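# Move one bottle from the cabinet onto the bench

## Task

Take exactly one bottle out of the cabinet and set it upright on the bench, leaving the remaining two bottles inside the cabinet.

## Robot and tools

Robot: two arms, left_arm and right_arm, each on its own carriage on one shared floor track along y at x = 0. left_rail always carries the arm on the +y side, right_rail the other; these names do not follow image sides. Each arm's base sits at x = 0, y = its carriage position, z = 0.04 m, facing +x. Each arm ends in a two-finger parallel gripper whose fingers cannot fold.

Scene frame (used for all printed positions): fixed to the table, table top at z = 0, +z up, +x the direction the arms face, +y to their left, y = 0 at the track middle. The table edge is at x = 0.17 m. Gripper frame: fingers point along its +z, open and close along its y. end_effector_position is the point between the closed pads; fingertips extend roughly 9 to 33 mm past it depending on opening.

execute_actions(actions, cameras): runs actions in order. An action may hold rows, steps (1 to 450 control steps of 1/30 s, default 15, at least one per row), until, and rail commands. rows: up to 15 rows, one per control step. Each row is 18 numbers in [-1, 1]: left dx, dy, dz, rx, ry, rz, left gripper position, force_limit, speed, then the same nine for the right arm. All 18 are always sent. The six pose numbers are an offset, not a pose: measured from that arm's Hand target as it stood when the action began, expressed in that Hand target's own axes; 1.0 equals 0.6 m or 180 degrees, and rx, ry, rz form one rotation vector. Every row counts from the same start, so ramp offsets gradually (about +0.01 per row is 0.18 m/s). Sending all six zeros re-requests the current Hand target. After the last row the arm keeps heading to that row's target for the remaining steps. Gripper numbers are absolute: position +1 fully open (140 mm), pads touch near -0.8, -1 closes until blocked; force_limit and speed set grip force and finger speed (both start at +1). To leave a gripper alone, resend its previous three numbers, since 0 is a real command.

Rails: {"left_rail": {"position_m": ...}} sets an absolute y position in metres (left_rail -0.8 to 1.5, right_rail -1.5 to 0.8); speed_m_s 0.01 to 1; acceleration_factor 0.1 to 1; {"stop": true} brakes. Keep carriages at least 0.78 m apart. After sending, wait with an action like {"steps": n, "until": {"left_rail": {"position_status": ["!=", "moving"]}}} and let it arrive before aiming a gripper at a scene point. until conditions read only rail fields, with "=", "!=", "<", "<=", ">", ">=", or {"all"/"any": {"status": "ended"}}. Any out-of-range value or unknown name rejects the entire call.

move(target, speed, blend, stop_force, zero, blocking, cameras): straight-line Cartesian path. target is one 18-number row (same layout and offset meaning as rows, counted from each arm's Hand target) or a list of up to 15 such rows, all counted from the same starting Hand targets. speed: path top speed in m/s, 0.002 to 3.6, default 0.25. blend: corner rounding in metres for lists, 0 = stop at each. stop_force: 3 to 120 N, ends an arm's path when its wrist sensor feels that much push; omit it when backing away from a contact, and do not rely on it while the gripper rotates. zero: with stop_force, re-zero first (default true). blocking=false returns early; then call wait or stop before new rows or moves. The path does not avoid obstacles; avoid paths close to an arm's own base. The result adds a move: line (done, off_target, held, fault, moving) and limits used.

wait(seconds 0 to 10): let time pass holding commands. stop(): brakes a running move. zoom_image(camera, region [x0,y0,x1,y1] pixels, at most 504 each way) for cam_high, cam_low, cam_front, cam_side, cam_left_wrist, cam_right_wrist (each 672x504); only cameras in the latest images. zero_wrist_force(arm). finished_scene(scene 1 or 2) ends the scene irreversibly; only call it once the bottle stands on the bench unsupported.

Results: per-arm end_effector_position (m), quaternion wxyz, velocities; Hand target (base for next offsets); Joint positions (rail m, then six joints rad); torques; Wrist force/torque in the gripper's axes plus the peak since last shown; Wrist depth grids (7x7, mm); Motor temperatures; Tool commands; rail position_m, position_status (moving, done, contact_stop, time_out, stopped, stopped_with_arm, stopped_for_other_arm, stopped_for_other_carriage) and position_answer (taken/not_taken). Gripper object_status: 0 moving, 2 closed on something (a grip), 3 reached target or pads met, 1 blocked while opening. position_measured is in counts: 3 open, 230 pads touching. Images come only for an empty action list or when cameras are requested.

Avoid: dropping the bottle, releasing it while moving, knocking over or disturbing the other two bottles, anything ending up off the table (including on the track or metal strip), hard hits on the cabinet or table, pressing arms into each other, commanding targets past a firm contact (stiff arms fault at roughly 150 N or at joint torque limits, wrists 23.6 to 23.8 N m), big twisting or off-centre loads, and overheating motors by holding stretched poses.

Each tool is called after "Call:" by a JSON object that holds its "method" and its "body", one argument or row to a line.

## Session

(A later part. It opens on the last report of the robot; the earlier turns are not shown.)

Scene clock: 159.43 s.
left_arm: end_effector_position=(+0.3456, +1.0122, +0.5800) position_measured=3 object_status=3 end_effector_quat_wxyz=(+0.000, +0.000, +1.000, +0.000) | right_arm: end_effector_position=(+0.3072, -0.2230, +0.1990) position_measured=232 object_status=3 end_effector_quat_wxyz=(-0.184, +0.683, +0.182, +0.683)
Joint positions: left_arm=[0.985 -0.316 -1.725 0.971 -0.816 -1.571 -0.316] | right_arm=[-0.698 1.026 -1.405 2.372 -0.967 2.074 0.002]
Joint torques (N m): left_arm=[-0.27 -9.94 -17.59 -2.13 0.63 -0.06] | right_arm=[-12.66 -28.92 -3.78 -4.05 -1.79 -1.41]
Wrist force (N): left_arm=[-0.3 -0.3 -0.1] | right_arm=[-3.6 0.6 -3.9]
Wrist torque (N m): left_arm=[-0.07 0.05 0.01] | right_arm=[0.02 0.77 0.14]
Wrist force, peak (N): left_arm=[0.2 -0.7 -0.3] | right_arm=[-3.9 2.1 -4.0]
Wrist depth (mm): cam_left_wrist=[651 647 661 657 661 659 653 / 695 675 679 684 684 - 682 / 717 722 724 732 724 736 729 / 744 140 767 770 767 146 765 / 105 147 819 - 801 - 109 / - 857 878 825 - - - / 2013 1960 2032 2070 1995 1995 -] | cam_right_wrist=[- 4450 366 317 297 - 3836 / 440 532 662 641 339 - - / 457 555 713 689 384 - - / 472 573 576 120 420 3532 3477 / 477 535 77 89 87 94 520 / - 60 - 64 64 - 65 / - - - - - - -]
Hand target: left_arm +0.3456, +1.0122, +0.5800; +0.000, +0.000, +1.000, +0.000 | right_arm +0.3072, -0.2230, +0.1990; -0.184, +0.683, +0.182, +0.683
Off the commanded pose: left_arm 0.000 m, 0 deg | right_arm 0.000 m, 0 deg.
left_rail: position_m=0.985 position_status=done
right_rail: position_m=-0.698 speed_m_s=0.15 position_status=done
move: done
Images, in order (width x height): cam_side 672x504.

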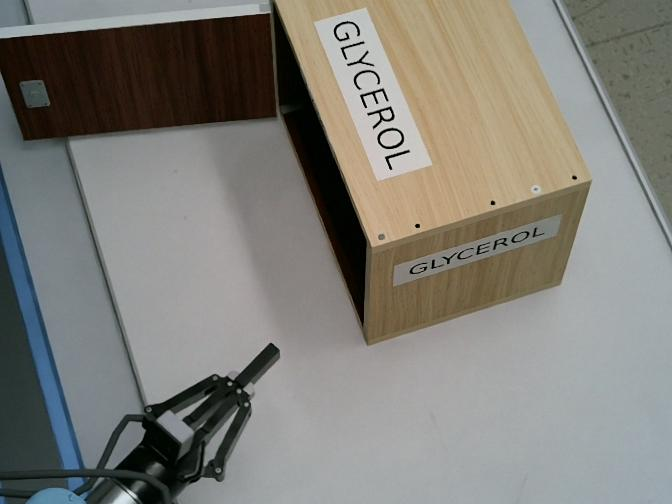

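Call:
{"method": "execute_actions", "body": {
  "actions": [
    {"right_rail":{"position_m":-0.448,"speed_m_s":0.4},"rows":[[0,0,0,0,0,0,1,1,1,0,0,0,0,0,0,0.16,-0.1,0]],"steps":150,"until":{"right_rail":{"position_status":["!=","moving"]}}}
  ]
}}

Call:
{"method": "move", "body": {
  "target": [0,0,0,0,0,0,1,1,1,-0.165,0.1427,0.0138,-0.0277,-0.0666,0.0029,0.16,-0.1,0],
  "speed": 0.2,
  "cameras": ["cam_right_wrist","cam_side"]
}}

Scene clock: 165.53 s.
left_arm: end_effector_position=(+0.3456, +1.0122, +0.5800) position_measured=3 object_status=3 end_effector_quat_wxyz=(+0.000, +0.000, +1.000, +0.000) | right_arm: end_effector_position=(+0.3072, +0.0270, +0.1990) position_measured=109 object_status=3 end_effector_quat_wxyz=(-0.184, +0.683, +0.182, +0.683)
Joint positions: left_arm=[0.985 -0.316 -1.725 0.971 -0.816 -1.571 -0.316] | right_arm=[-0.448 1.026 -1.405 2.372 -0.967 2.073 0.002]
Joint torques (N m): left_arm=[0.48 -11.23 -16.37 -2.07 0.44 -0.14] | right_arm=[-10.6 -16.64 -19.33 -2.58 -0.35 -0.88]
Wrist force (N): left_arm=[0.2 -0.3 -0.4] | right_arm=[-4.2 1.1 -3.7]
Wrist torque (N m): left_arm=[-0.05 -0.05 0.00] | right_arm=[0.12 0.93 0.14]
Wrist force, peak (N): left_arm=[0.4 -0.4 -0.4] | right_arm=[-3.8 1.9 -4.6]
Wrist depth (mm): cam_left_wrist=[647 649 653 655 653 663 665 / 677 677 682 679 686 677 690 / 720 720 715 688 703 729 727 / 749 744 757 - 765 736 759 / 105 127 813 810 819 795 109 / 874 822 844 - - - - / 1995 1925 1995 1977 2032 1995 -] | cam_right_wrist=[3090 258 336 312 277 245 225 / 239 271 320 462 548 491 446 / 247 284 333 492 584 517 465 / 257 290 146 472 623 148 477 / - 79 112 438 470 113 88 / - - 378 378 359 90 62 / - - 303 315 304 - -]
Hand target: left_arm +0.3456, +1.0122, +0.5800; +0.000, +0.000, +1.000, +0.000 | right_arm +0.3072, +0.0270, +0.1990; -0.184, +0.683, +0.182, +0.683
Off the commanded pose: left_arm 0.000 m, 0 deg | right_arm 0.000 m, 0 deg.
left_rail: position_m=0.985 position_status=done
right_rail: position_m=-0.448 speed_m_s=0.40 position_status=done

Scene clock: 166.93 s.
left_arm: end_effector_position=(+0.3456, +1.0122, +0.5800) position_measured=3 object_status=3 end_effector_quat_wxyz=(+0.000, +0.000, +1.000, +0.000) | right_arm: end_effector_position=(+0.3570, -0.0428, +0.1000) position_measured=109 object_status=3 end_effector_quat_wxyz=(-0.137, +0.759, +0.167, +0.614)
Joint positions: left_arm=[0.985 -0.316 -1.725 0.971 -0.816 -1.571 -0.316] | right_arm=[-0.448 0.804 -1.32 2.436 -0.892 1.93 0.082]
Joint torques (N m): left_arm=[0.04 -10.7 -16.33 -2.1 0.7 0] | right_arm=[-12.36 -14.9 -0.87 -3.33 -1.85 -1.03]
Wrist force (N): left_arm=[0.1 -0.2 0.1] | right_arm=[-3.4 0.7 -3.1]
Wrist torque (N m): left_arm=[-0.03 -0.02 0.00] | right_arm=[0.06 0.76 -0.01]
Wrist force, peak (N): left_arm=[0.3 -0.5 -0.3] | right_arm=[-4.0 0.8 -3.9]
Wrist depth (mm): cam_left_wrist=[649 651 661 653 655 655 665 / 684 682 679 686 677 682 673 / 688 686 732 722 710 720 757 / - 146 757 734 776 762 752 / 105 119 822 784 819 816 109 / - 828 864 - - - - / 1977 1960 1960 1942 1977 1977 -] | cam_right_wrist=[268 331 425 508 461 417 384 / 283 349 400 556 488 434 373 / 303 354 390 372 404 273 292 / 320 343 142 315 309 148 233 / - 79 111 266 267 113 88 / - - 217 217 219 203 62 / - - - 184 185 179 -]
Hand target: left_arm +0.3456, +1.0122, +0.5800; +0.000, +0.000, +1.000, +0.000 | right_arm +0.3571, -0.0429, +0.0999; -0.137, +0.759, +0.167, +0.614
Off the commanded pose: left_arm 0.000 m, 0 deg | right_arm 0.000 m, 0 deg.
left_rail: position_m=0.985 position_status=done
right_rail: position_m=-0.448 speed_m_s=0.40 position_status=done
move: done
Images, in order (width x height): cam_side 672x504, cam_right_wrist 672x504.

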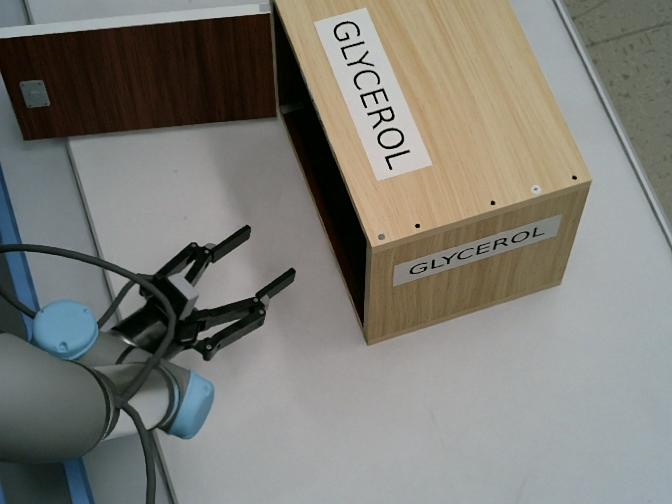

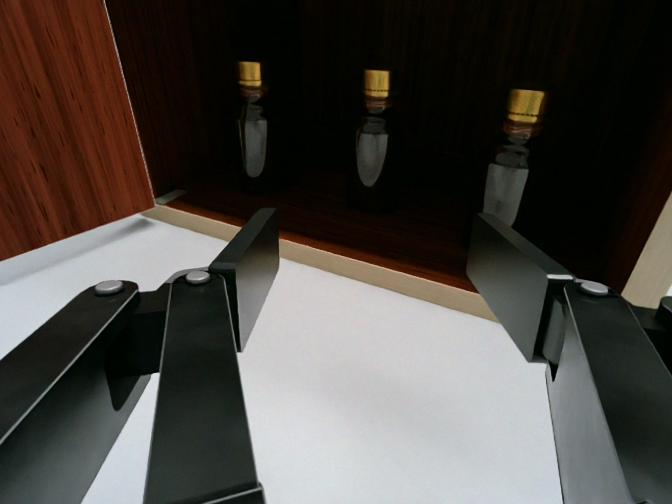

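Call:
{"method": "zoom_image", "body": {
  "camera": "cam_right_wrist",
  "region": [220, 40, 560, 240]
}}

Scaled by 1.482.

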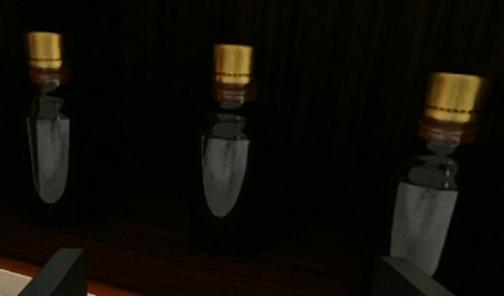

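Call:
{"method": "move", "body": {
  "target": [0,0,0,0,0,0,1,1,1,-0.0042,0.0145,0.19,0,0,0,0.16,-0.1,0],
  "speed": 0.1,
  "stop_force": 6,
  "cameras": ["cam_right_wrist"]
}}

Scene clock: 194.73 s.
left_arm: end_effector_position=(+0.3456, +1.0122, +0.5800) position_measured=3 object_status=3 end_effector_quat_wxyz=(+0.000, +0.000, +1.000, +0.000) | right_arm: end_effector_position=(+0.4613, -0.0038, +0.0737) position_measured=109 object_status=3 end_effector_quat_wxyz=(-0.137, +0.759, +0.167, +0.614)
Joint positions: left_arm=[0.985 -0.316 -1.725 0.971 -0.816 -1.571 -0.316] | right_arm=[-0.448 0.666 -1.122 2.222 -0.885 1.796 0.051]
Joint torques (N m): left_arm=[-0.59 -9.68 -16.45 -1.99 0.6 -0.17] | right_arm=[-13.6 -24.77 -24.47 -0.42 -1.92 -1.19]
Wrist force (N): left_arm=[-0.1 -0.2 -0.3] | right_arm=[-3.2 1.0 -3.3]
Wrist torque (N m): left_arm=[-0.03 0.02 0.00] | right_arm=[0.13 0.74 0.14]
Wrist force, peak (N): left_arm=[0.4 -0.5 -0.3] | right_arm=[-3.7 0.6 -4.1]
Wrist depth (mm): cam_left_wrist=[640 651 653 661 659 659 657 / 679 673 686 - 686 686 684 / 720 720 720 736 722 722 736 / - 736 757 765 762 146 741 / 105 801 798 825 828 145 109 / - 810 - 838 - 892 - / 1977 1977 2070 2032 2013 2070 -] | cam_right_wrist=[242 280 379 399 359 330 300 / 252 286 390 436 384 358 144 / 260 306 273 236 335 336 149 / 264 270 146 242 244 147 162 / - 79 112 199 200 113 88 / - - 185 184 177 163 62 / - - 156 156 157 152 -]
Hand target: left_arm +0.3456, +1.0122, +0.5800; +0.000, +0.000, +1.000, +0.000 | right_arm +0.4613, -0.0038, +0.0737; -0.137, +0.759, +0.167, +0.614
Off the commanded pose: left_arm 0.000 m, 0 deg | right_arm 0.000 m, 0 deg.
left_rail: position_m=0.985 position_status=done
right_rail: position_m=-0.448 speed_m_s=0.40 position_status=done
move: done
Images, in order (width x height): cam_right_wrist 672x504.

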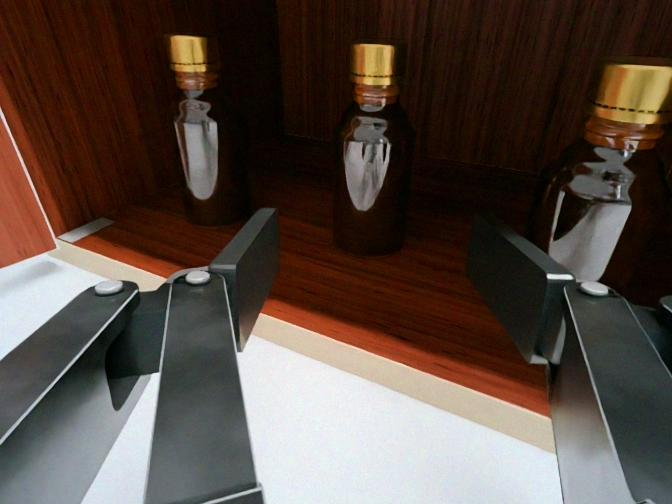

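Call:
{"method": "move", "body": {
  "target": [
    [0,0,0,0,0,0,1,1,1,0,0,-0.1333,0,0,0,0.16,-0.1,0],
    [0,0,0,0,0,0,1,1,1,0.0066,-0.0647,-0.1158,-0.0815,0,0.0173,0.16,-0.1,0]
  ],
  "speed": 0.15,
  "blend": 0.02,
  "cameras": ["cam_right_wrist"]
}}

Scene clock: 286.10 s.
left_arm: end_effector_position=(+0.3456, +1.0122, +0.5800) position_measured=3 object_status=3 end_effector_quat_wxyz=(+0.000, +0.000, +1.000, +0.000) | right_arm: end_effector_position=(+0.3841, +0.0030, +0.0921) position_measured=109 object_status=3 end_effector_quat_wxyz=(-0.056, +0.774, +0.067, +0.627)
Joint positions: left_arm=[0.985 -0.316 -1.725 0.971 -0.816 -1.571 -0.316] | right_arm=[-0.448 1.028 -1.086 2.07 -0.671 2.399 0.236]
Joint torques (N m): left_arm=[0.01 -10.93 -15.98 -1.81 0.83 0.05] | right_arm=[11.48 -27.38 -24.49 0.33 2.41 1.51]
Wrist force (N): left_arm=[0.1 -0.2 -0.2] | right_arm=[-3.5 1.0 -3.0]
Wrist torque (N m): left_arm=[-0.05 -0.02 0.00] | right_arm=[0.11 0.79 -0.03]
Wrist force, peak (N): left_arm=[-0.4 -0.1 -0.6] | right_arm=[-3.7 1.4 -3.9]
Wrist depth (mm): cam_left_wrist=[647 653 651 665 642 661 667 / 675 - 679 - 675 675 688 / 727 720 722 720 746 727 729 / 744 146 752 807 767 757 767 / 104 807 770 - 732 787 109 / - 834 892 867 885 903 - / 1892 1960 1844 2013 1942 2131 -] | cam_right_wrist=[255 326 451 443 422 406 310 / 263 327 484 474 460 261 295 / 249 348 322 313 413 256 282 / 261 304 142 291 294 148 266 / - 79 111 253 253 113 88 / - - 207 207 209 195 62 / - - 175 175 176 172 -]
Hand target: left_arm +0.3456, +1.0122, +0.5800; +0.000, +0.000, +1.000, +0.000 | right_arm +0.3841, +0.0030, +0.0921; -0.055, +0.774, +0.067, +0.627
Off the commanded pose: left_arm 0.000 m, 0 deg | right_arm 0.000 m, 0 deg.
left_rail: position_m=0.985 position_status=done
right_rail: position_m=-0.448 speed_m_s=0.40 position_status=done
move: done
Images, in order (width x height): cam_right_wrist 672x504.

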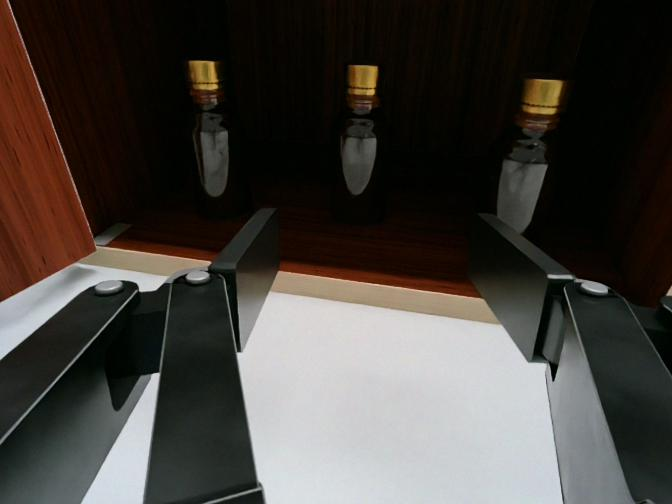

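Call:
{"method": "move", "body": {
  "target": [0,0,0,0,0,0,1,1,1,0,-0.0058,0.15,0,0,0,0.16,-0.1,0],
  "speed": 0.1,
  "stop_force": 6,
  "cameras": ["cam_right_wrist"]
}}

Scene clock: 293.87 s.
left_arm: end_effector_position=(+0.3456, +1.0122, +0.5800) position_measured=3 object_status=3 end_effector_quat_wxyz=(+0.000, +0.000, +1.000, +0.000) | right_arm: end_effector_position=(+0.4702, +0.0217, +0.0733) position_measured=109 object_status=3 end_effector_quat_wxyz=(-0.055, +0.774, +0.067, +0.627)
Joint positions: left_arm=[0.985 -0.316 -1.725 0.971 -0.816 -1.571 -0.316] | right_arm=[-0.448 0.882 -0.987 1.953 -0.693 2.259 0.178]
Joint torques (N m): left_arm=[0.14 -10.38 -16.88 -1.89 0.67 0.03] | right_arm=[-13.8 -30.76 -24.61 0.03 -1.58 -1.38]
Wrist force (N): left_arm=[0.1 -0.3 -0.1] | right_arm=[-3.4 0.5 -3.2]
Wrist torque (N m): left_arm=[-0.06 -0.02 0.01] | right_arm=[0.01 0.75 0.13]
Wrist force, peak (N): left_arm=[0.2 -0.7 -0.2] | right_arm=[-3.7 1.1 -3.7]
Wrist depth (mm): cam_left_wrist=[649 659 653 659 665 649 661 / 675 671 675 665 - 688 682 / 713 720 - - 739 729 732 / 744 739 762 762 765 749 773 / 105 127 825 810 825 801 109 / - 854 861 834 854 899 - / 1977 1960 1977 2032 2013 2110 -] | cam_right_wrist=[235 286 376 359 347 332 315 / 241 205 410 384 373 361 156 / 246 218 329 211 334 360 159 / 240 240 146 231 237 147 171 / - 79 112 199 199 114 88 / - - 186 178 175 167 62 / - - 156 156 156 152 -]
Hand target: left_arm +0.3456, +1.0122, +0.5800; +0.000, +0.000, +1.000, +0.000 | right_arm +0.4702, +0.0217, +0.0733; -0.055, +0.774, +0.067, +0.627
Off the commanded pose: left_arm 0.000 m, 0 deg | right_arm 0.000 m, 0 deg.
left_rail: position_m=0.985 position_status=done
right_rail: position_m=-0.448 speed_m_s=0.40 position_status=done
move: done
Images, in order (width x height): cam_right_wrist 672x504.

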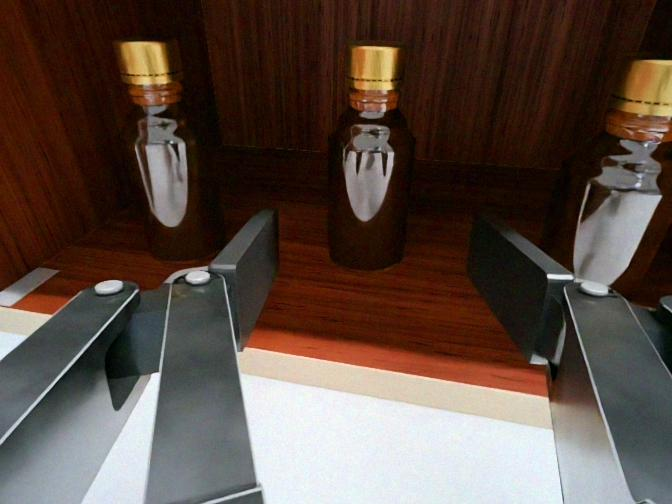

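Call:
{"method": "move", "body": {
  "target": [0,0,0,0,0,0,1,1,1,0,0,0.107,0,0,0,0.16,-0.1,0],
  "speed": 0.06,
  "stop_force": 5,
  "cameras": ["cam_right_wrist","cam_side"]
}}

Scene clock: 302.33 s.
left_arm: end_effector_position=(+0.3456, +1.0122, +0.5800) position_measured=3 object_status=3 end_effector_quat_wxyz=(+0.000, +0.000, +1.000, +0.000) | right_arm: end_effector_position=(+0.5320, +0.0326, +0.0599) position_measured=109 object_status=3 end_effector_quat_wxyz=(-0.055, +0.774, +0.067, +0.627)
Joint positions: left_arm=[0.985 -0.316 -1.725 0.971 -0.816 -1.571 -0.316] | right_arm=[-0.448 0.796 -0.908 1.846 -0.681 2.176 0.15]
Joint torques (N m): left_arm=[0.8 -10.53 -16.48 -1.72 0.82 0.05] | right_arm=[-14.22 -33.75 -26.6 -0.03 -1.57 -1.42]
Wrist force (N): left_arm=[0.2 -0.7 -0.1] | right_arm=[-3.4 1.1 -3.4]
Wrist torque (N m): left_arm=[-0.14 -0.04 0.01] | right_arm=[0.13 0.76 0.14]
Wrist force, peak (N): left_arm=[0.3 -0.5 -0.5] | right_arm=[-3.8 0.7 -3.5]
Wrist depth (mm): cam_left_wrist=[649 665 649 649 657 655 659 / 679 684 679 673 682 677 688 / 734 715 715 722 724 727 746 / 752 146 776 - 773 749 770 / 105 127 813 819 - 145 109 / - 819 874 847 - - - / 1977 1814 1977 2090 2032 2110 -] | cam_right_wrist=[138 292 319 302 287 281 271 / 141 297 350 140 311 304 291 / 145 160 320 140 279 318 306 / 162 167 146 156 165 148 132 / - 79 111 171 171 113 88 / - - 146 146 146 142 62 / - - 124 124 124 121 -]
Hand target: left_arm +0.3456, +1.0122, +0.5800; +0.000, +0.000, +1.000, +0.000 | right_arm +0.5320, +0.0326, +0.0599; -0.055, +0.774, +0.067, +0.627
Off the commanded pose: left_arm 0.000 m, 0 deg | right_arm 0.000 m, 0 deg.
left_rail: position_m=0.985 position_status=done
right_rail: position_m=-0.448 speed_m_s=0.40 position_status=done
move: done
Images, in order (width x height): cam_side 672x504, cam_right_wrist 672x504.

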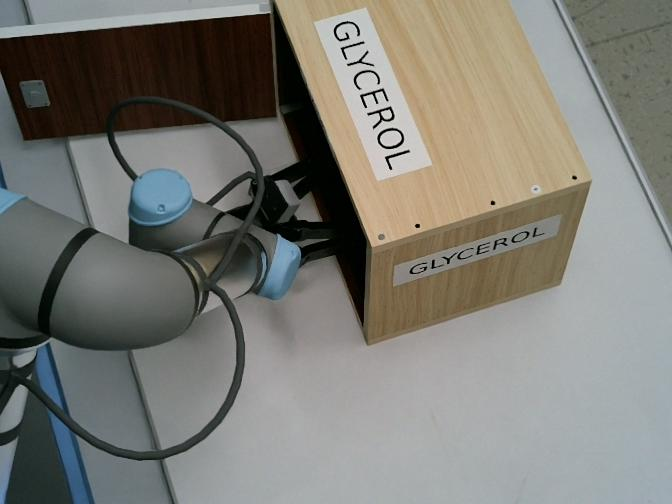

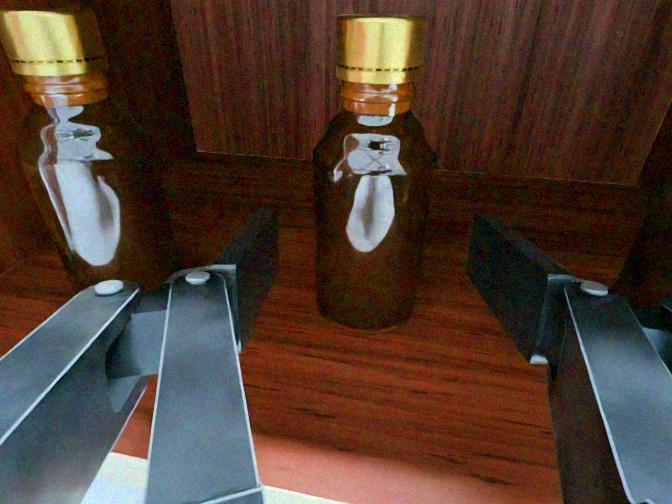

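Call:
{"method": "move", "body": {
  "target": [0,0,0,0,0,0,1,1,1,0,-0.003,0.009,0,0,0,0.16,-0.1,0],
  "speed": 0.05,
  "stop_force": 5
}}

Call:
{"method": "execute_actions", "body": {
  "actions": [
    {"rows":[[0,0,0,0,0,0,1,1,1,0,0,0,0,0,0,-1,-0.5,-1]],"steps":80}
  ],
  "cameras": ["cam_right_wrist"]
}}

Scene clock: 311.03 s.
left_arm: end_effector_position=(+0.3456, +1.0122, +0.5800) position_measured=3 object_status=3 end_effector_quat_wxyz=(+0.000, +0.000, +1.000, +0.000) | right_arm: end_effector_position=(+0.5369, +0.0353, +0.0588) position_measured=109 object_status=3 end_effector_quat_wxyz=(-0.055, +0.774, +0.067, +0.627)
Joint positions: left_arm=[0.985 -0.316 -1.725 0.971 -0.816 -1.571 -0.316] | right_arm=[-0.448 0.792 -0.899 1.831 -0.676 2.173 0.149]
Joint torques (N m): left_arm=[-0.45 -10.13 -17.23 -1.76 0.77 -0.03] | right_arm=[-14.57 -34.53 -25.74 -0.08 -1.59 -1.42]
Wrist force (N): left_arm=[0.2 0.0 -0.3] | right_arm=[-3.4 1.1 -3.1]
Wrist torque (N m): left_arm=[0.01 -0.06 0.01] | right_arm=[0.12 0.76 0.14]
Wrist force, peak (N): left_arm=[0.4 -0.1 -0.6] | right_arm=[-4.0 1.2 -3.4]
Wrist depth (mm): cam_left_wrist=[655 655 649 663 657 657 661 / 679 697 688 679 682 682 671 / 715 717 724 727 727 729 762 / 746 739 754 762 - 752 759 / 105 127 776 819 773 792 109 / - - - 861 - 841 - / 1908 2070 2013 1977 1960 1995 -] | cam_right_wrist=[129 289 315 300 282 276 266 / 137 294 344 135 300 301 286 / 138 157 316 135 145 315 301 / 154 163 145 153 159 147 217 / - 79 112 166 170 114 88 / - - 144 145 145 140 62 / - - 123 123 123 120 -]
Hand target: left_arm +0.3456, +1.0122, +0.5800; +0.000, +0.000, +1.000, +0.000 | right_arm +0.5369, +0.0353, +0.0588; -0.055, +0.774, +0.067, +0.627
Off the commanded pose: left_arm 0.000 m, 0 deg | right_arm 0.000 m, 0 deg.
left_rail: position_m=0.985 position_status=done
right_rail: position_m=-0.448 speed_m_s=0.40 position_status=done
move: done

Scene clock: 313.90 s.
left_arm: end_effector_position=(+0.3456, +1.0122, +0.5800) position_measured=3 object_status=3 end_effector_quat_wxyz=(+0.000, +0.000, +1.000, +0.000) | right_arm: end_effector_position=(+0.5369, +0.0353, +0.0588) position_measured=162 object_status=2 end_effector_quat_wxyz=(-0.055, +0.774, +0.067, +0.627)
Joint positions: left_arm=[0.985 -0.316 -1.725 0.971 -0.816 -1.571 -0.316] | right_arm=[-0.448 0.792 -0.899 1.831 -0.676 2.173 0.149]
Joint torques (N m): left_arm=[0.69 -10.04 -17.16 -1.77 0.97 0.15] | right_arm=[-10.39 -34.68 -23.29 -0.16 -1.45 0.15]
Wrist force (N): left_arm=[0.2 0.0 -0.3] | right_arm=[0.3 2.6 -8.5]
Wrist torque (N m): left_arm=[0.01 -0.06 0.01] | right_arm=[0.02 0.77 0.04]
Wrist force, peak (N): left_arm=[0.0 -0.8 -0.5] | right_arm=[0.5 2.7 -9.1]
Wrist depth (mm): cam_left_wrist=[647 655 657 661 661 669 667 / 673 667 671 686 686 708 679 / 720 717 734 724 722 724 - / 754 741 765 736 762 754 - / 105 136 804 - 864 145 109 / 861 892 864 - - - - / 1960 1977 1995 2032 2070 2013 -] | cam_right_wrist=[129 287 315 297 282 278 267 / 137 292 344 136 300 301 287 / 138 157 319 135 145 313 301 / 156 163 227 144 146 230 217 / 175 85 88 162 163 88 88 / - - - 145 145 88 61 / - 69 - 123 123 - -]
Hand target: left_arm +0.3456, +1.0122, +0.5800; +0.000, +0.000, +1.000, +0.000 | right_arm +0.5369, +0.0353, +0.0588; -0.055, +0.774, +0.067, +0.627
Off the commanded pose: left_arm 0.000 m, 0 deg | right_arm 0.000 m, 0 deg.
left_rail: position_m=0.985 position_status=done
right_rail: position_m=-0.448 speed_m_s=0.40 position_status=done
Images, in order (width x height): cam_right_wrist 672x504.

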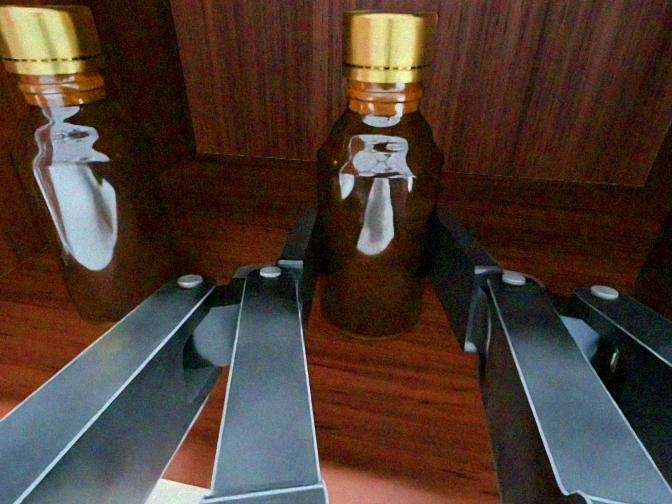

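Call:
{"method": "move", "body": {
  "target": [0,0,0,0,0,0,1,1,1,0.0408,0,-0.0087,0,0,0,-1,-0.5,-1],
  "speed": 0.05
}}

Call:
{"method": "move", "body": {
  "target": [
    [0,0,0,0,0,0,1,1,1,-0.045,0,-0.2119,0,0,0,-1,-0.5,-1],
    [0,0,0,0,0,0,1,1,1,-0.0629,0.0657,-0.2959,0.0815,0,-0.0173,-1,-0.5,-1]
  ],
  "speed": 0.12,
  "blend": 0.02,
  "cameras": ["cam_right_wrist","cam_side"]
}}

Scene clock: 339.07 s.
left_arm: end_effector_position=(+0.3456, +1.0122, +0.5800) position_measured=3 object_status=3 end_effector_quat_wxyz=(+0.000, +0.000, +1.000, +0.000) | right_arm: end_effector_position=(+0.5369, +0.0352, +0.0837) position_measured=162 object_status=2 end_effector_quat_wxyz=(-0.055, +0.774, +0.067, +0.627)
Joint positions: left_arm=[0.985 -0.316 -1.725 0.971 -0.816 -1.571 -0.316] | right_arm=[-0.448 0.792 -0.947 1.827 -0.624 2.173 0.149]
Joint torques (N m): left_arm=[-0.77 -10.63 -17.35 -1.68 0.94 0] | right_arm=[-14.07 -51.47 -28.83 -0.81 -0.82 0.74]
Wrist force (N): left_arm=[0.3 -0.3 -0.3] | right_arm=[-6.1 0.9 -2.5]
Wrist torque (N m): left_arm=[-0.07 -0.06 0.00] | right_arm=[0.10 0.75 0.15]
Wrist force, peak (N): left_arm=[0.5 -0.2 -0.4] | right_arm=[0.3 2.4 -9.3]
Wrist depth (mm): cam_left_wrist=[649 640 647 645 661 653 663 / 669 688 661 644 715 703 690 / - 727 713 734 722 697 701 / 744 136 767 757 744 749 746 / 105 804 822 831 804 798 109 / - 867 857 871 861 861 - / 1784 1925 2051 2070 1995 2013 -] | cam_right_wrist=[222 283 315 292 285 276 266 / 139 292 346 135 302 299 287 / 149 162 366 135 144 325 308 / 158 162 272 144 146 277 277 / 221 85 88 166 165 88 91 / - - - 174 175 88 61 / - 69 - 148 148 - -]
Hand target: left_arm +0.3456, +1.0122, +0.5800; +0.000, +0.000, +1.000, +0.000 | right_arm +0.5369, +0.0352, +0.0838; -0.055, +0.774, +0.067, +0.627
Off the commanded pose: left_arm 0.000 m, 0 deg | right_arm 0.000 m, 0 deg.
left_rail: position_m=0.985 position_status=done
right_rail: position_m=-0.448 speed_m_s=0.40 position_status=done
move: done

Scene clock: 342.00 s.
left_arm: end_effector_position=(+0.3456, +1.0122, +0.5800) position_measured=3 object_status=3 end_effector_quat_wxyz=(+0.000, +0.000, +1.000, +0.000) | right_arm: end_effector_position=(+0.3650, -0.0350, +0.0839) position_measured=162 object_status=2 end_effector_quat_wxyz=(-0.137, +0.759, +0.167, +0.614)
Joint positions: left_arm=[0.985 -0.316 -1.725 0.971 -0.816 -1.571 -0.316] | right_arm=[-0.448 0.803 -1.251 2.415 -0.94 1.93 0.082]
Joint torques (N m): left_arm=[0.14 -9.72 -17.2 -1.64 0.79 0.02] | right_arm=[-14.33 -33.12 -0.58 -4.32 -1.55 -1.06]
Wrist force (N): left_arm=[0.0 -0.3 0.0] | right_arm=[-6.2 0.6 -2.5]
Wrist torque (N m): left_arm=[-0.07 0.01 0.00] | right_arm=[0.04 0.76 0.15]
Wrist force, peak (N): left_arm=[-0.1 -0.3 -0.6] | right_arm=[-6.4 2.9 -3.1]
Wrist depth (mm): cam_left_wrist=[651 655 649 655 655 657 661 / 692 734 697 690 686 688 649 / 717 715 729 754 732 706 727 / 749 147 765 767 739 145 754 / 105 789 816 810 813 816 109 / - 871 896 - 874 881 - / 1995 1960 2152 1960 2070 1977 -] | cam_right_wrist=[261 325 408 506 447 408 376 / 275 343 359 132 467 243 394 / 289 354 364 135 145 258 328 / 297 308 309 144 145 273 251 / 251 85 88 163 163 87 91 / - - - 198 197 88 61 / - 69 - 167 167 - -]
Hand target: left_arm +0.3456, +1.0122, +0.5800; +0.000, +0.000, +1.000, +0.000 | right_arm +0.3650, -0.0350, +0.0839; -0.137, +0.759, +0.167, +0.614
Off the commanded pose: left_arm 0.000 m, 0 deg | right_arm 0.000 m, 0 deg.
left_rail: position_m=0.985 position_status=done
right_rail: position_m=-0.448 speed_m_s=0.40 position_status=done
move: done
Images, in order (width x height): cam_side 672x504, cam_right_wrist 672x504.

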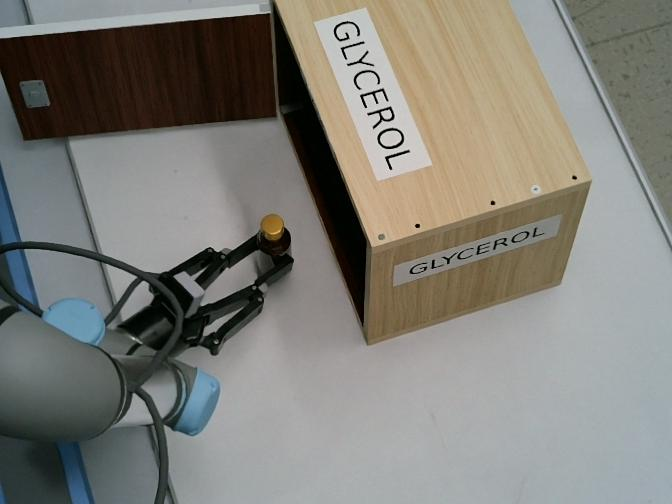

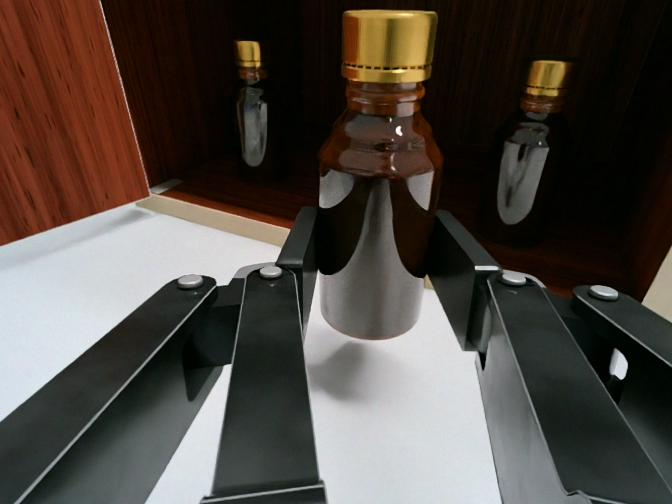

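Call:
{"method": "execute_actions", "body": {
  "actions": [
    {"right_rail":{"position_m":-0.80,"speed_m_s":0.25,"acceleration_factor":0.4},"left_rail":{"position_m":0.552,"speed_m_s":0.5,"acceleration_factor":0.7},"rows":[[0,0,0,0,0,0,-1,-0.1,0,0,0,0,0,0,0,-1,-0.5,-1]],"steps":200,"until":{"all":{"status":"ended"}}}
  ]
}}

Call:
{"method": "move", "body": {
  "target": [0,0,0,0,0,0,-1,-0.1,0,-0.0619,0,0.0132,0,0,0,-1,-0.5,-1],
  "speed": 0.08
}}

Call:
{"method": "move", "body": {
  "target": [0,0,0,0,0,0,-1,-0.1,0,-0.0326,0,0.0069,0,0,0,-1,-0.5,-1],
  "speed": 0.01,
  "stop_force": 3,
  "cameras": ["cam_right_wrist","cam_high","cam_side"]
}}

Scene clock: 360.63 s.
left_arm: end_effector_position=(+0.3456, +0.5792, +0.5800) position_measured=233 object_status=3 end_effector_quat_wxyz=(+0.000, +0.000, +1.000, +0.000) | right_arm: end_effector_position=(+0.3650, -0.3870, +0.0839) position_measured=162 object_status=2 end_effector_quat_wxyz=(-0.137, +0.759, +0.167, +0.614)
Joint positions: left_arm=[0.552 -0.316 -1.725 0.971 -0.816 -1.571 -0.316] | right_arm=[-0.8 0.803 -1.251 2.415 -0.94 1.929 0.082]
Joint torques (N m): left_arm=[-0.07 -9.01 -17.26 -1.61 0.99 -0.01] | right_arm=[-10.52 -31.66 -15.7 -1.48 -1.21 -1.04]
Wrist force (N): left_arm=[0.1 0.0 -0.3] | right_arm=[-6.2 0.9 -2.4]
Wrist torque (N m): left_arm=[0.00 -0.01 0.00] | right_arm=[0.11 0.76 0.15]
Wrist force, peak (N): left_arm=[-0.1 1.1 -0.3] | right_arm=[-6.6 1.5 -2.7]
Wrist depth (mm): cam_left_wrist=[424 642 645 644 657 661 659 / 468 665 682 713 684 690 667 / 487 703 717 722 715 706 722 / 510 732 801 131 754 778 752 / 484 677 91 82 92 83 854 / - - - 68 - 69 861 / - - - - - 66 -] | cam_right_wrist=[592 302 370 - - - - / 514 330 394 132 134 579 5562 / 414 373 401 135 144 441 411 / 309 308 308 144 146 311 312 / 252 85 88 166 163 88 92 / - - - 197 198 88 62 / - 69 - 167 167 - -]
Hand target: left_arm +0.3456, +0.5792, +0.5800; +0.000, +0.000, +1.000, +0.000 | right_arm +0.3650, -0.3870, +0.0839; -0.137, +0.759, +0.167, +0.614
Off the commanded pose: left_arm 0.000 m, 0 deg | right_arm 0.000 m, 0 deg.
left_rail: position_m=0.552 speed_m_s=0.50 position_status=done
right_rail: position_m=-0.800 speed_m_s=0.25 position_status=done

Scene clock: 361.77 s.
left_arm: end_effector_position=(+0.3456, +0.5792, +0.5800) position_measured=233 object_status=3 end_effector_quat_wxyz=(+0.000, +0.000, +1.000, +0.000) | right_arm: end_effector_position=(+0.3650, -0.3870, +0.0460) position_measured=162 object_status=2 end_effector_quat_wxyz=(-0.137, +0.759, +0.167, +0.614)
Joint positions: left_arm=[0.552 -0.316 -1.725 0.971 -0.816 -1.571 -0.316] | right_arm=[-0.8 0.803 -1.124 2.423 -1.075 1.929 0.082]
Joint torques (N m): left_arm=[0.65 -9.72 -15.7 -1.56 1.01 0.03] | right_arm=[13.61 -21.02 1.05 -4.14 1.09 -0.9]
Wrist force (N): left_arm=[0.1 0.0 0.0] | right_arm=[-6.2 0.8 -2.6]
Wrist torque (N m): left_arm=[0.01 -0.02 0.00] | right_arm=[0.08 0.76 0.15]
Wrist force, peak (N): left_arm=[0.0 -0.4 -0.5] | right_arm=[-6.8 0.8 -2.7]
Wrist depth (mm): cam_left_wrist=[441 651 653 653 634 659 655 / 521 663 679 697 692 686 684 / 495 644 722 754 729 690 713 / 541 739 - 131 - 784 795 / 482 690 93 82 92 801 822 / - - - 68 - 68 65 / - - - - - 66 -] | cam_right_wrist=[590 302 372 - - - - / 461 338 397 133 441 553 506 / 331 330 361 135 144 335 336 / 236 236 237 143 146 238 239 / - 85 88 166 164 87 87 / - - - 151 152 88 62 / - 69 - 128 128 - -]
Hand target: left_arm +0.3456, +0.5792, +0.5800; +0.000, +0.000, +1.000, +0.000 | right_arm +0.3650, -0.3870, +0.0459; -0.137, +0.759, +0.167, +0.614
Off the commanded pose: left_arm 0.000 m, 0 deg | right_arm 0.000 m, 0 deg.
left_rail: position_m=0.552 speed_m_s=0.50 position_status=done
right_rail: position_m=-0.800 speed_m_s=0.25 position_status=done
move: done

Scene clock: 363.43 s.
left_arm: end_effector_position=(+0.3456, +0.5792, +0.5800) position_measured=233 object_status=3 end_effector_quat_wxyz=(+0.000, +0.000, +1.000, +0.000) | right_arm: end_effector_position=(+0.3649, -0.3870, +0.0409) position_measured=162 object_status=2 end_effector_quat_wxyz=(-0.137, +0.759, +0.168, +0.614)
Joint positions: left_arm=[0.552 -0.316 -1.725 0.971 -0.816 -1.571 -0.316] | right_arm=[-0.8 0.803 -1.106 2.424 -1.093 1.929 0.082]
Joint torques (N m): left_arm=[-1 -9.95 -16.04 -1.52 0.93 0.06] | right_arm=[9.97 -34.14 -1.81 -0.6 0.88 0.5]
Wrist force (N): left_arm=[0.0 -0.1 -0.1] | right_arm=[-3.7 1.0 -2.2]
Wrist torque (N m): left_arm=[-0.03 -0.01 0.00] | right_arm=[0.12 0.81 0.10]
Wrist force, peak (N): left_arm=[0.1 -0.3 -0.5] | right_arm=[4.0 0.9 -7.7]
Wrist depth (mm): cam_left_wrist=[430 627 645 657 661 653 663 / 464 623 673 686 686 659 744 / - - 816 715 722 715 729 / 512 667 773 131 770 770 770 / 482 - 91 82 92 804 801 / - - - 68 - 69 854 / - - - - - 66 -] | cam_right_wrist=[589 303 371 450 - 4837 3090 / 439 341 392 131 422 536 472 / 316 317 319 135 144 321 321 / 227 227 226 145 146 229 229 / - 85 88 163 163 87 88 / - - - 145 145 88 62 / - 69 - 123 123 - -]
Hand target: left_arm +0.3456, +0.5792, +0.5800; +0.000, +0.000, +1.000, +0.000 | right_arm +0.3650, -0.3870, +0.0409; -0.137, +0.759, +0.167, +0.614 (not the last commanded pose)
Off the commanded pose: left_arm 0.000 m, 0 deg | right_arm 0.015 m, 0 deg.
left_rail: position_m=0.552 speed_m_s=0.50 position_status=done
right_rail: position_m=-0.800 speed_m_s=0.25 position_status=done
move: contact (right_arm)
Images, in order (width x height): cam_high 672x504, cam_side 672x504, cam_right_wrist 672x504.

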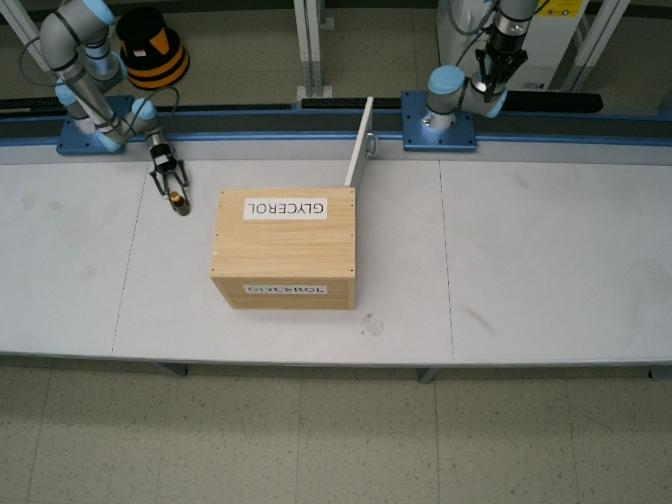

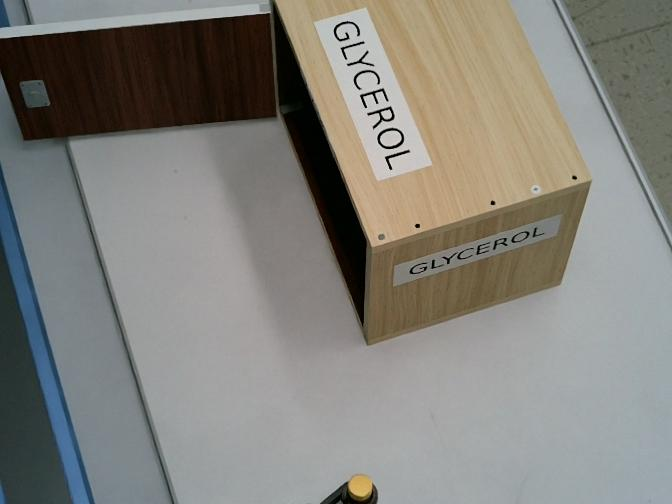

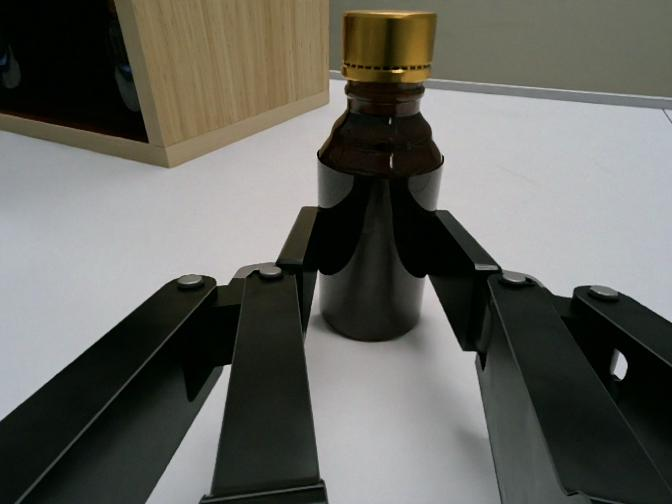

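Call:
{"method": "execute_actions", "body": {
  "actions": [
    {"rows":[[0,0,0,0,0,0,-1,-0.1,0,0,0,0,0,0,0,0.1,-0.5,-0.8]],"steps":45}
  ]
}}

Call:
{"method": "move", "body": {
  "target": [0,0,0,0,0,0,-1,-0.1,0,0,0,-0.12,0,0,0,0.1,-0.5,-0.8],
  "speed": 0.1,
  "cameras": ["cam_right_wrist"]
}}

Call:
{"method": "move", "body": {
  "target": [
    [0.214,-0.328,0.217,0,0,0,-1,-0.1,0,0,0,0,0,0,0,0.1,-0.5,-0.8],
    [0.214,-0.378,0.53,0,0,0,-1,-0.1,0,0,0,0,0,0,0,0.1,-0.5,-0.8]
  ],
  "speed": 0.25,
  "blend": 0.03,
  "cameras": ["cam_high","cam_front"]
}}

Scene clock: 373.90 s.
left_arm: end_effector_position=(+0.3456, +0.5792, +0.5800) position_measured=233 object_status=3 end_effector_quat_wxyz=(+0.000, +0.000, +1.000, +0.000) | right_arm: end_effector_position=(+0.3650, -0.3870, +0.0409) position_measured=117 object_status=3 end_effector_quat_wxyz=(-0.137, +0.759, +0.168, +0.614)
Joint positions: left_arm=[0.552 -0.316 -1.725 0.971 -0.816 -1.571 -0.316] | right_arm=[-0.8 0.803 -1.106 2.424 -1.093 1.929 0.082]
Joint torques (N m): left_arm=[-0.56 -10.22 -15.92 -1.53 1.11 0.02] | right_arm=[-3.38 -33.04 -13.49 -2.42 1.45 0.58]
Wrist force (N): left_arm=[0.0 -0.4 -0.4] | right_arm=[-3.3 1.1 -3.2]
Wrist torque (N m): left_arm=[-0.07 0.00 0.01] | right_arm=[0.15 0.75 0.15]
Wrist force, peak (N): left_arm=[0.0 -0.5 -0.5] | right_arm=[-3.9 0.8 -3.4]
Wrist depth (mm): cam_left_wrist=[421 665 647 657 657 661 657 / - 675 675 684 695 688 703 / 487 690 734 744 - 729 729 / 521 746 781 130 778 757 773 / 481 688 91 82 92 89 841 / - - - 68 - 69 854 / - - - - - 66 -] | cam_right_wrist=[586 304 373 125 - - - / 439 340 397 132 467 464 467 / 315 316 321 135 145 323 322 / 226 240 142 153 154 141 229 / - 84 92 166 170 111 88 / - - 150 145 146 95 63 / - - - 123 123 116 -]
Hand target: left_arm +0.3456, +0.5792, +0.5800; +0.000, +0.000, +1.000, +0.000 | right_arm +0.3650, -0.3870, +0.0409; -0.137, +0.759, +0.167, +0.614
Off the commanded pose: left_arm 0.000 m, 0 deg | right_arm 0.000 m, 0 deg.
left_rail: position_m=0.552 speed_m_s=0.50 position_status=done
right_rail: position_m=-0.800 speed_m_s=0.25 position_status=done

Scene clock: 375.23 s.
left_arm: end_effector_position=(+0.3456, +0.5792, +0.5800) position_measured=233 object_status=3 end_effector_quat_wxyz=(+0.000, +0.000, +1.000, +0.000) | right_arm: end_effector_position=(+0.3013, -0.4167, +0.0558) position_measured=117 object_status=3 end_effector_quat_wxyz=(-0.137, +0.759, +0.168, +0.614)
Joint positions: left_arm=[0.552 -0.316 -1.725 0.971 -0.816 -1.571 -0.316] | right_arm=[-0.8 0.923 -1.205 2.545 -1.104 2.046 0.112]
Joint torques (N m): left_arm=[-0.4 -9.55 -15.47 -1.59 1.05 -0.07] | right_arm=[13.12 -29.74 4.59 -0.32 2.4 1.32]
Wrist force (N): left_arm=[0.1 -0.2 -0.2] | right_arm=[-3.8 1.0 -3.0]
Wrist torque (N m): left_arm=[-0.04 -0.02 0.01] | right_arm=[0.13 0.84 -0.05]
Wrist force, peak (N): left_arm=[-0.2 -0.4 -0.5] | right_arm=[-3.7 0.8 -3.9]
Wrist depth (mm): cam_left_wrist=[444 608 631 653 655 651 659 / 467 627 708 686 686 682 708 / 489 673 720 724 727 739 736 / 495 679 - 131 770 - 781 / 479 695 92 82 92 813 822 / - - - 68 - 69 66 / - - - - - 66 -] | cam_right_wrist=[571 435 416 510 - - - / 506 451 436 522 536 540 555 / 351 355 358 213 336 365 368 / 251 269 142 232 243 141 261 / - 85 92 200 201 111 88 / - - 169 163 164 95 63 / - - - 138 139 131 -]
Hand target: left_arm +0.3456, +0.5792, +0.5800; +0.000, +0.000, +1.000, +0.000 | right_arm +0.3011, -0.4167, +0.0559; -0.137, +0.759, +0.167, +0.614
Off the commanded pose: left_arm 0.000 m, 0 deg | right_arm 0.000 m, 0 deg.
left_rail: position_m=0.552 speed_m_s=0.50 position_status=done
right_rail: position_m=-0.800 speed_m_s=0.25 position_status=done
move: done
Images, in order (width x height): cam_right_wrist 672x504.

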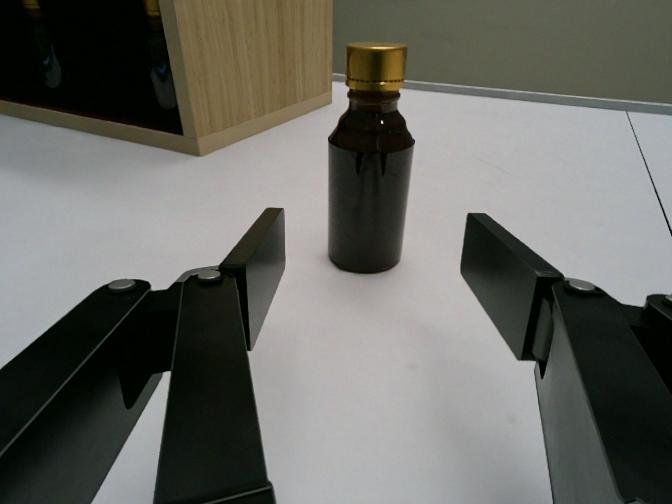

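Scene clock: 377.93 s.
left_arm: end_effector_position=(+0.2172, +0.3525, +0.2621) position_measured=233 object_status=3 end_effector_quat_wxyz=(+0.000, +0.000, +1.000, +0.000) | right_arm: end_effector_position=(+0.3011, -0.4167, +0.0559) position_measured=117 object_status=3 end_effector_quat_wxyz=(-0.137, +0.759, +0.167, +0.614)
Joint positions: left_arm=[0.552 -1.212 -2.139 2.107 -1.539 -1.571 -1.212] | right_arm=[-0.8 0.924 -1.205 2.545 -1.104 2.046 0.112]
Joint torques (N m): left_arm=[-7.03 8.72 -14.82 -4.55 1.9 -2.89] | right_arm=[11.75 -28.73 4.37 -0.52 2.08 1.42]
Wrist force (N): left_arm=[0.2 -0.2 -0.2] | right_arm=[-3.5 0.8 -3.2]
Wrist torque (N m): left_arm=[-0.03 -0.05 0.14] | right_arm=[0.07 0.79 -0.04]
Wrist force, peak (N): left_arm=[0.2 -0.4 1.9] | right_arm=[-3.8 1.0 -3.3]
Wrist depth (mm): cam_left_wrist=[- 123 230 369 320 316 319 / 105 134 265 384 386 385 381 / 111 140 258 394 395 390 398 / - 158 359 147 419 429 420 / 125 154 93 82 92 439 446 / - - - 68 - 69 464 / - - - - - 66 -] | cam_right_wrist=[582 670 414 524 - 4045 - / 508 450 436 208 543 535 549 / 351 354 357 210 337 365 368 / 253 268 143 231 244 141 262 / - 85 92 199 200 111 88 / - - 169 164 164 95 63 / - - - 138 139 135 -]
Hand target: left_arm +0.2172, +0.3524, +0.2620; +0.000, +0.000, +1.000, +0.000 | right_arm +0.3011, -0.4167, +0.0559; -0.137, +0.759, +0.167, +0.614
Off the commanded pose: left_arm 0.000 m, 0 deg | right_arm 0.000 m, 0 deg.
left_rail: position_m=0.552 speed_m_s=0.50 position_status=done
right_rail: position_m=-0.800 speed_m_s=0.25 position_status=done
move: done
Images, in order (width x height): cam_high 672x504, cam_front 672x504.

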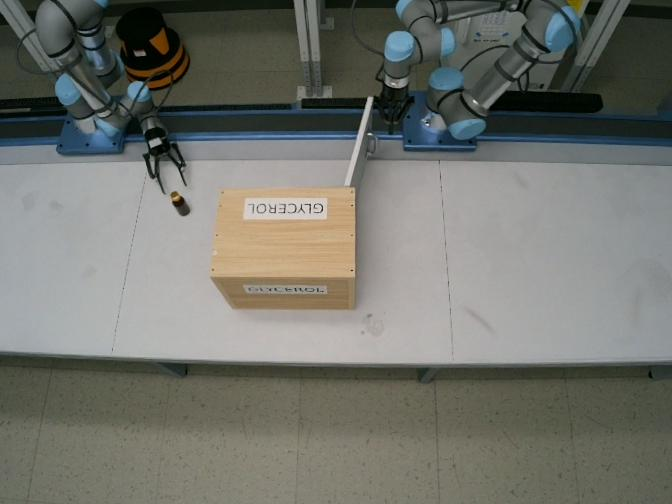

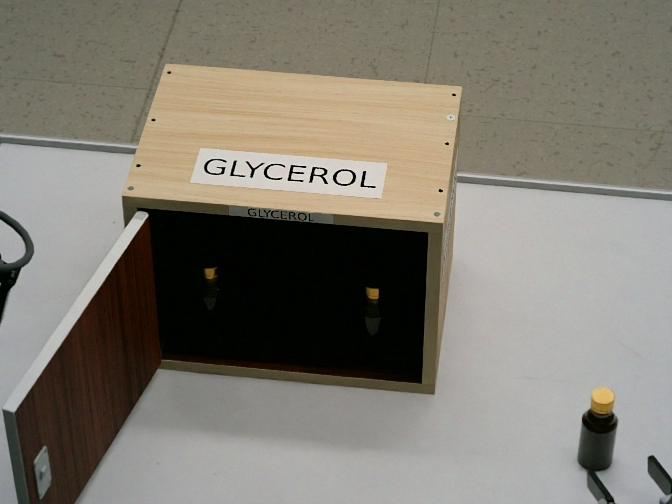

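Call:
{"method": "move", "body": {
  "target": [
    [0.003,-0.11,-0.0167,0,0,0,-1,-0.1,0,0,0,0,0,0,0,0.1,-0.5,-0.8],
    [0.014,-0.281,-0.0167,0,0,0,-1,-0.1,0,0,0,0,0,0,0,0.1,-0.5,-0.8],
    [-0.029,-0.426,-0.0167,0,0,0,-1,-0.1,0,0,0,0,0,0,0,0.1,-0.5,-0.8],
    [-0.119,-0.547,-0.0167,0,0,0,-1,-0.1,0,0,0,0,0,0,0,0.1,-0.5,-0.8],
    [-0.245,-0.629,-0.0167,0,0,0,-1,-0.1,0,0,0,0,0,0,0,0.1,-0.5,-0.8]
  ],
  "speed": 0.08,
  "blend": 0.025,
  "stop_force": 20,
  "cameras": ["cam_high","cam_front"]
}}

Scene clock: 393.97 s.
left_arm: end_effector_position=(+0.3642, -0.0250, +0.2720) position_measured=233 object_status=3 end_effector_quat_wxyz=(+0.000, +0.000, +1.000, +0.000) | right_arm: end_effector_position=(+0.3011, -0.4167, +0.0559) position_measured=117 object_status=3 end_effector_quat_wxyz=(-0.137, +0.759, +0.167, +0.614)
Joint positions: left_arm=[0.552 -1.204 -1.141 1.155 -1.585 -1.571 -1.204] | right_arm=[-0.8 0.924 -1.205 2.545 -1.104 2.046 0.112]
Joint torques (N m): left_arm=[7.07 -34.71 -30.62 -1.78 -0.98 2.82] | right_arm=[10.88 -27.42 3.54 -0.28 2.24 1.16]
Wrist force (N): left_arm=[1.8 2.0 -0.3] | right_arm=[-3.3 1.0 -3.1]
Wrist torque (N m): left_arm=[0.00 -0.01 -0.03] | right_arm=[0.13 0.75 -0.04]
Wrist force, peak (N): left_arm=[1.0 3.2 0.2] | right_arm=[-3.7 1.0 -3.7]
Wrist depth (mm): cam_left_wrist=[368 362 360 362 364 365 365 / 380 382 383 380 386 384 384 / 400 394 319 395 404 407 410 / 129 137 161 177 319 423 434 / 453 134 94 82 92 243 324 / - - - 68 - 69 187 / - - - - - 66 -] | cam_right_wrist=[581 672 412 517 - - - / 501 451 433 208 540 539 534 / 326 380 357 214 336 367 367 / 253 268 142 242 245 141 262 / - 85 92 200 200 111 88 / - - 169 163 163 95 63 / - - - 138 139 135 -]
Hand target: left_arm +0.3642, -0.0250, +0.2720; +0.000, +0.000, +1.000, +0.000 | right_arm +0.3011, -0.4167, +0.0559; -0.137, +0.759, +0.167, +0.614
Off the commanded pose: left_arm 0.000 m, 0 deg | right_arm 0.000 m, 0 deg.
left_rail: position_m=0.552 speed_m_s=0.50 position_status=done
right_rail: position_m=-0.800 speed_m_s=0.25 position_status=done
move: done
Images, in order (width x height): cam_high 672x504, cam_front 672x504.

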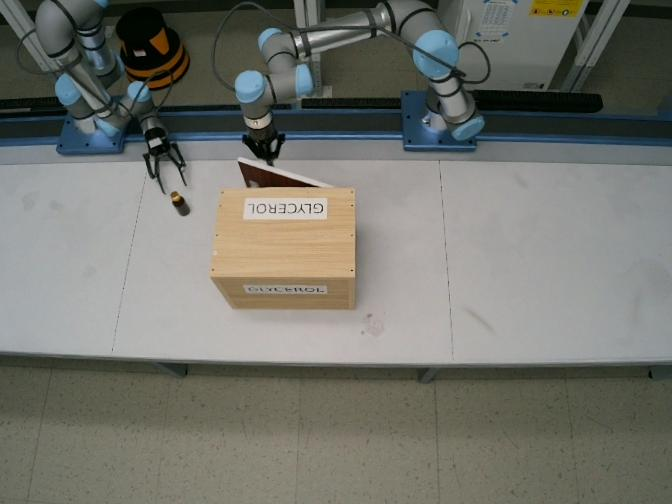

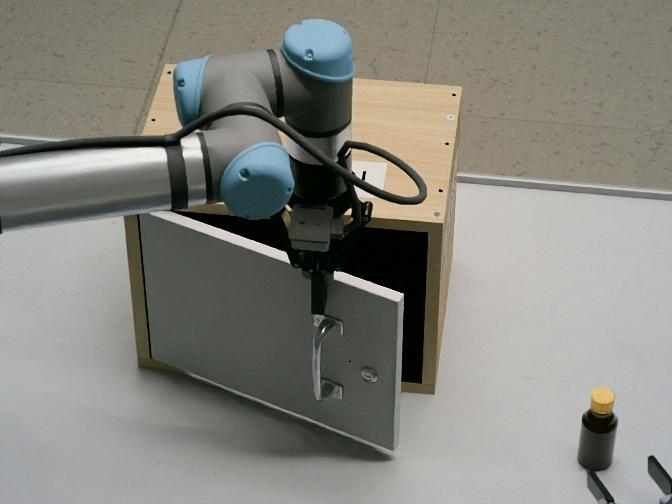

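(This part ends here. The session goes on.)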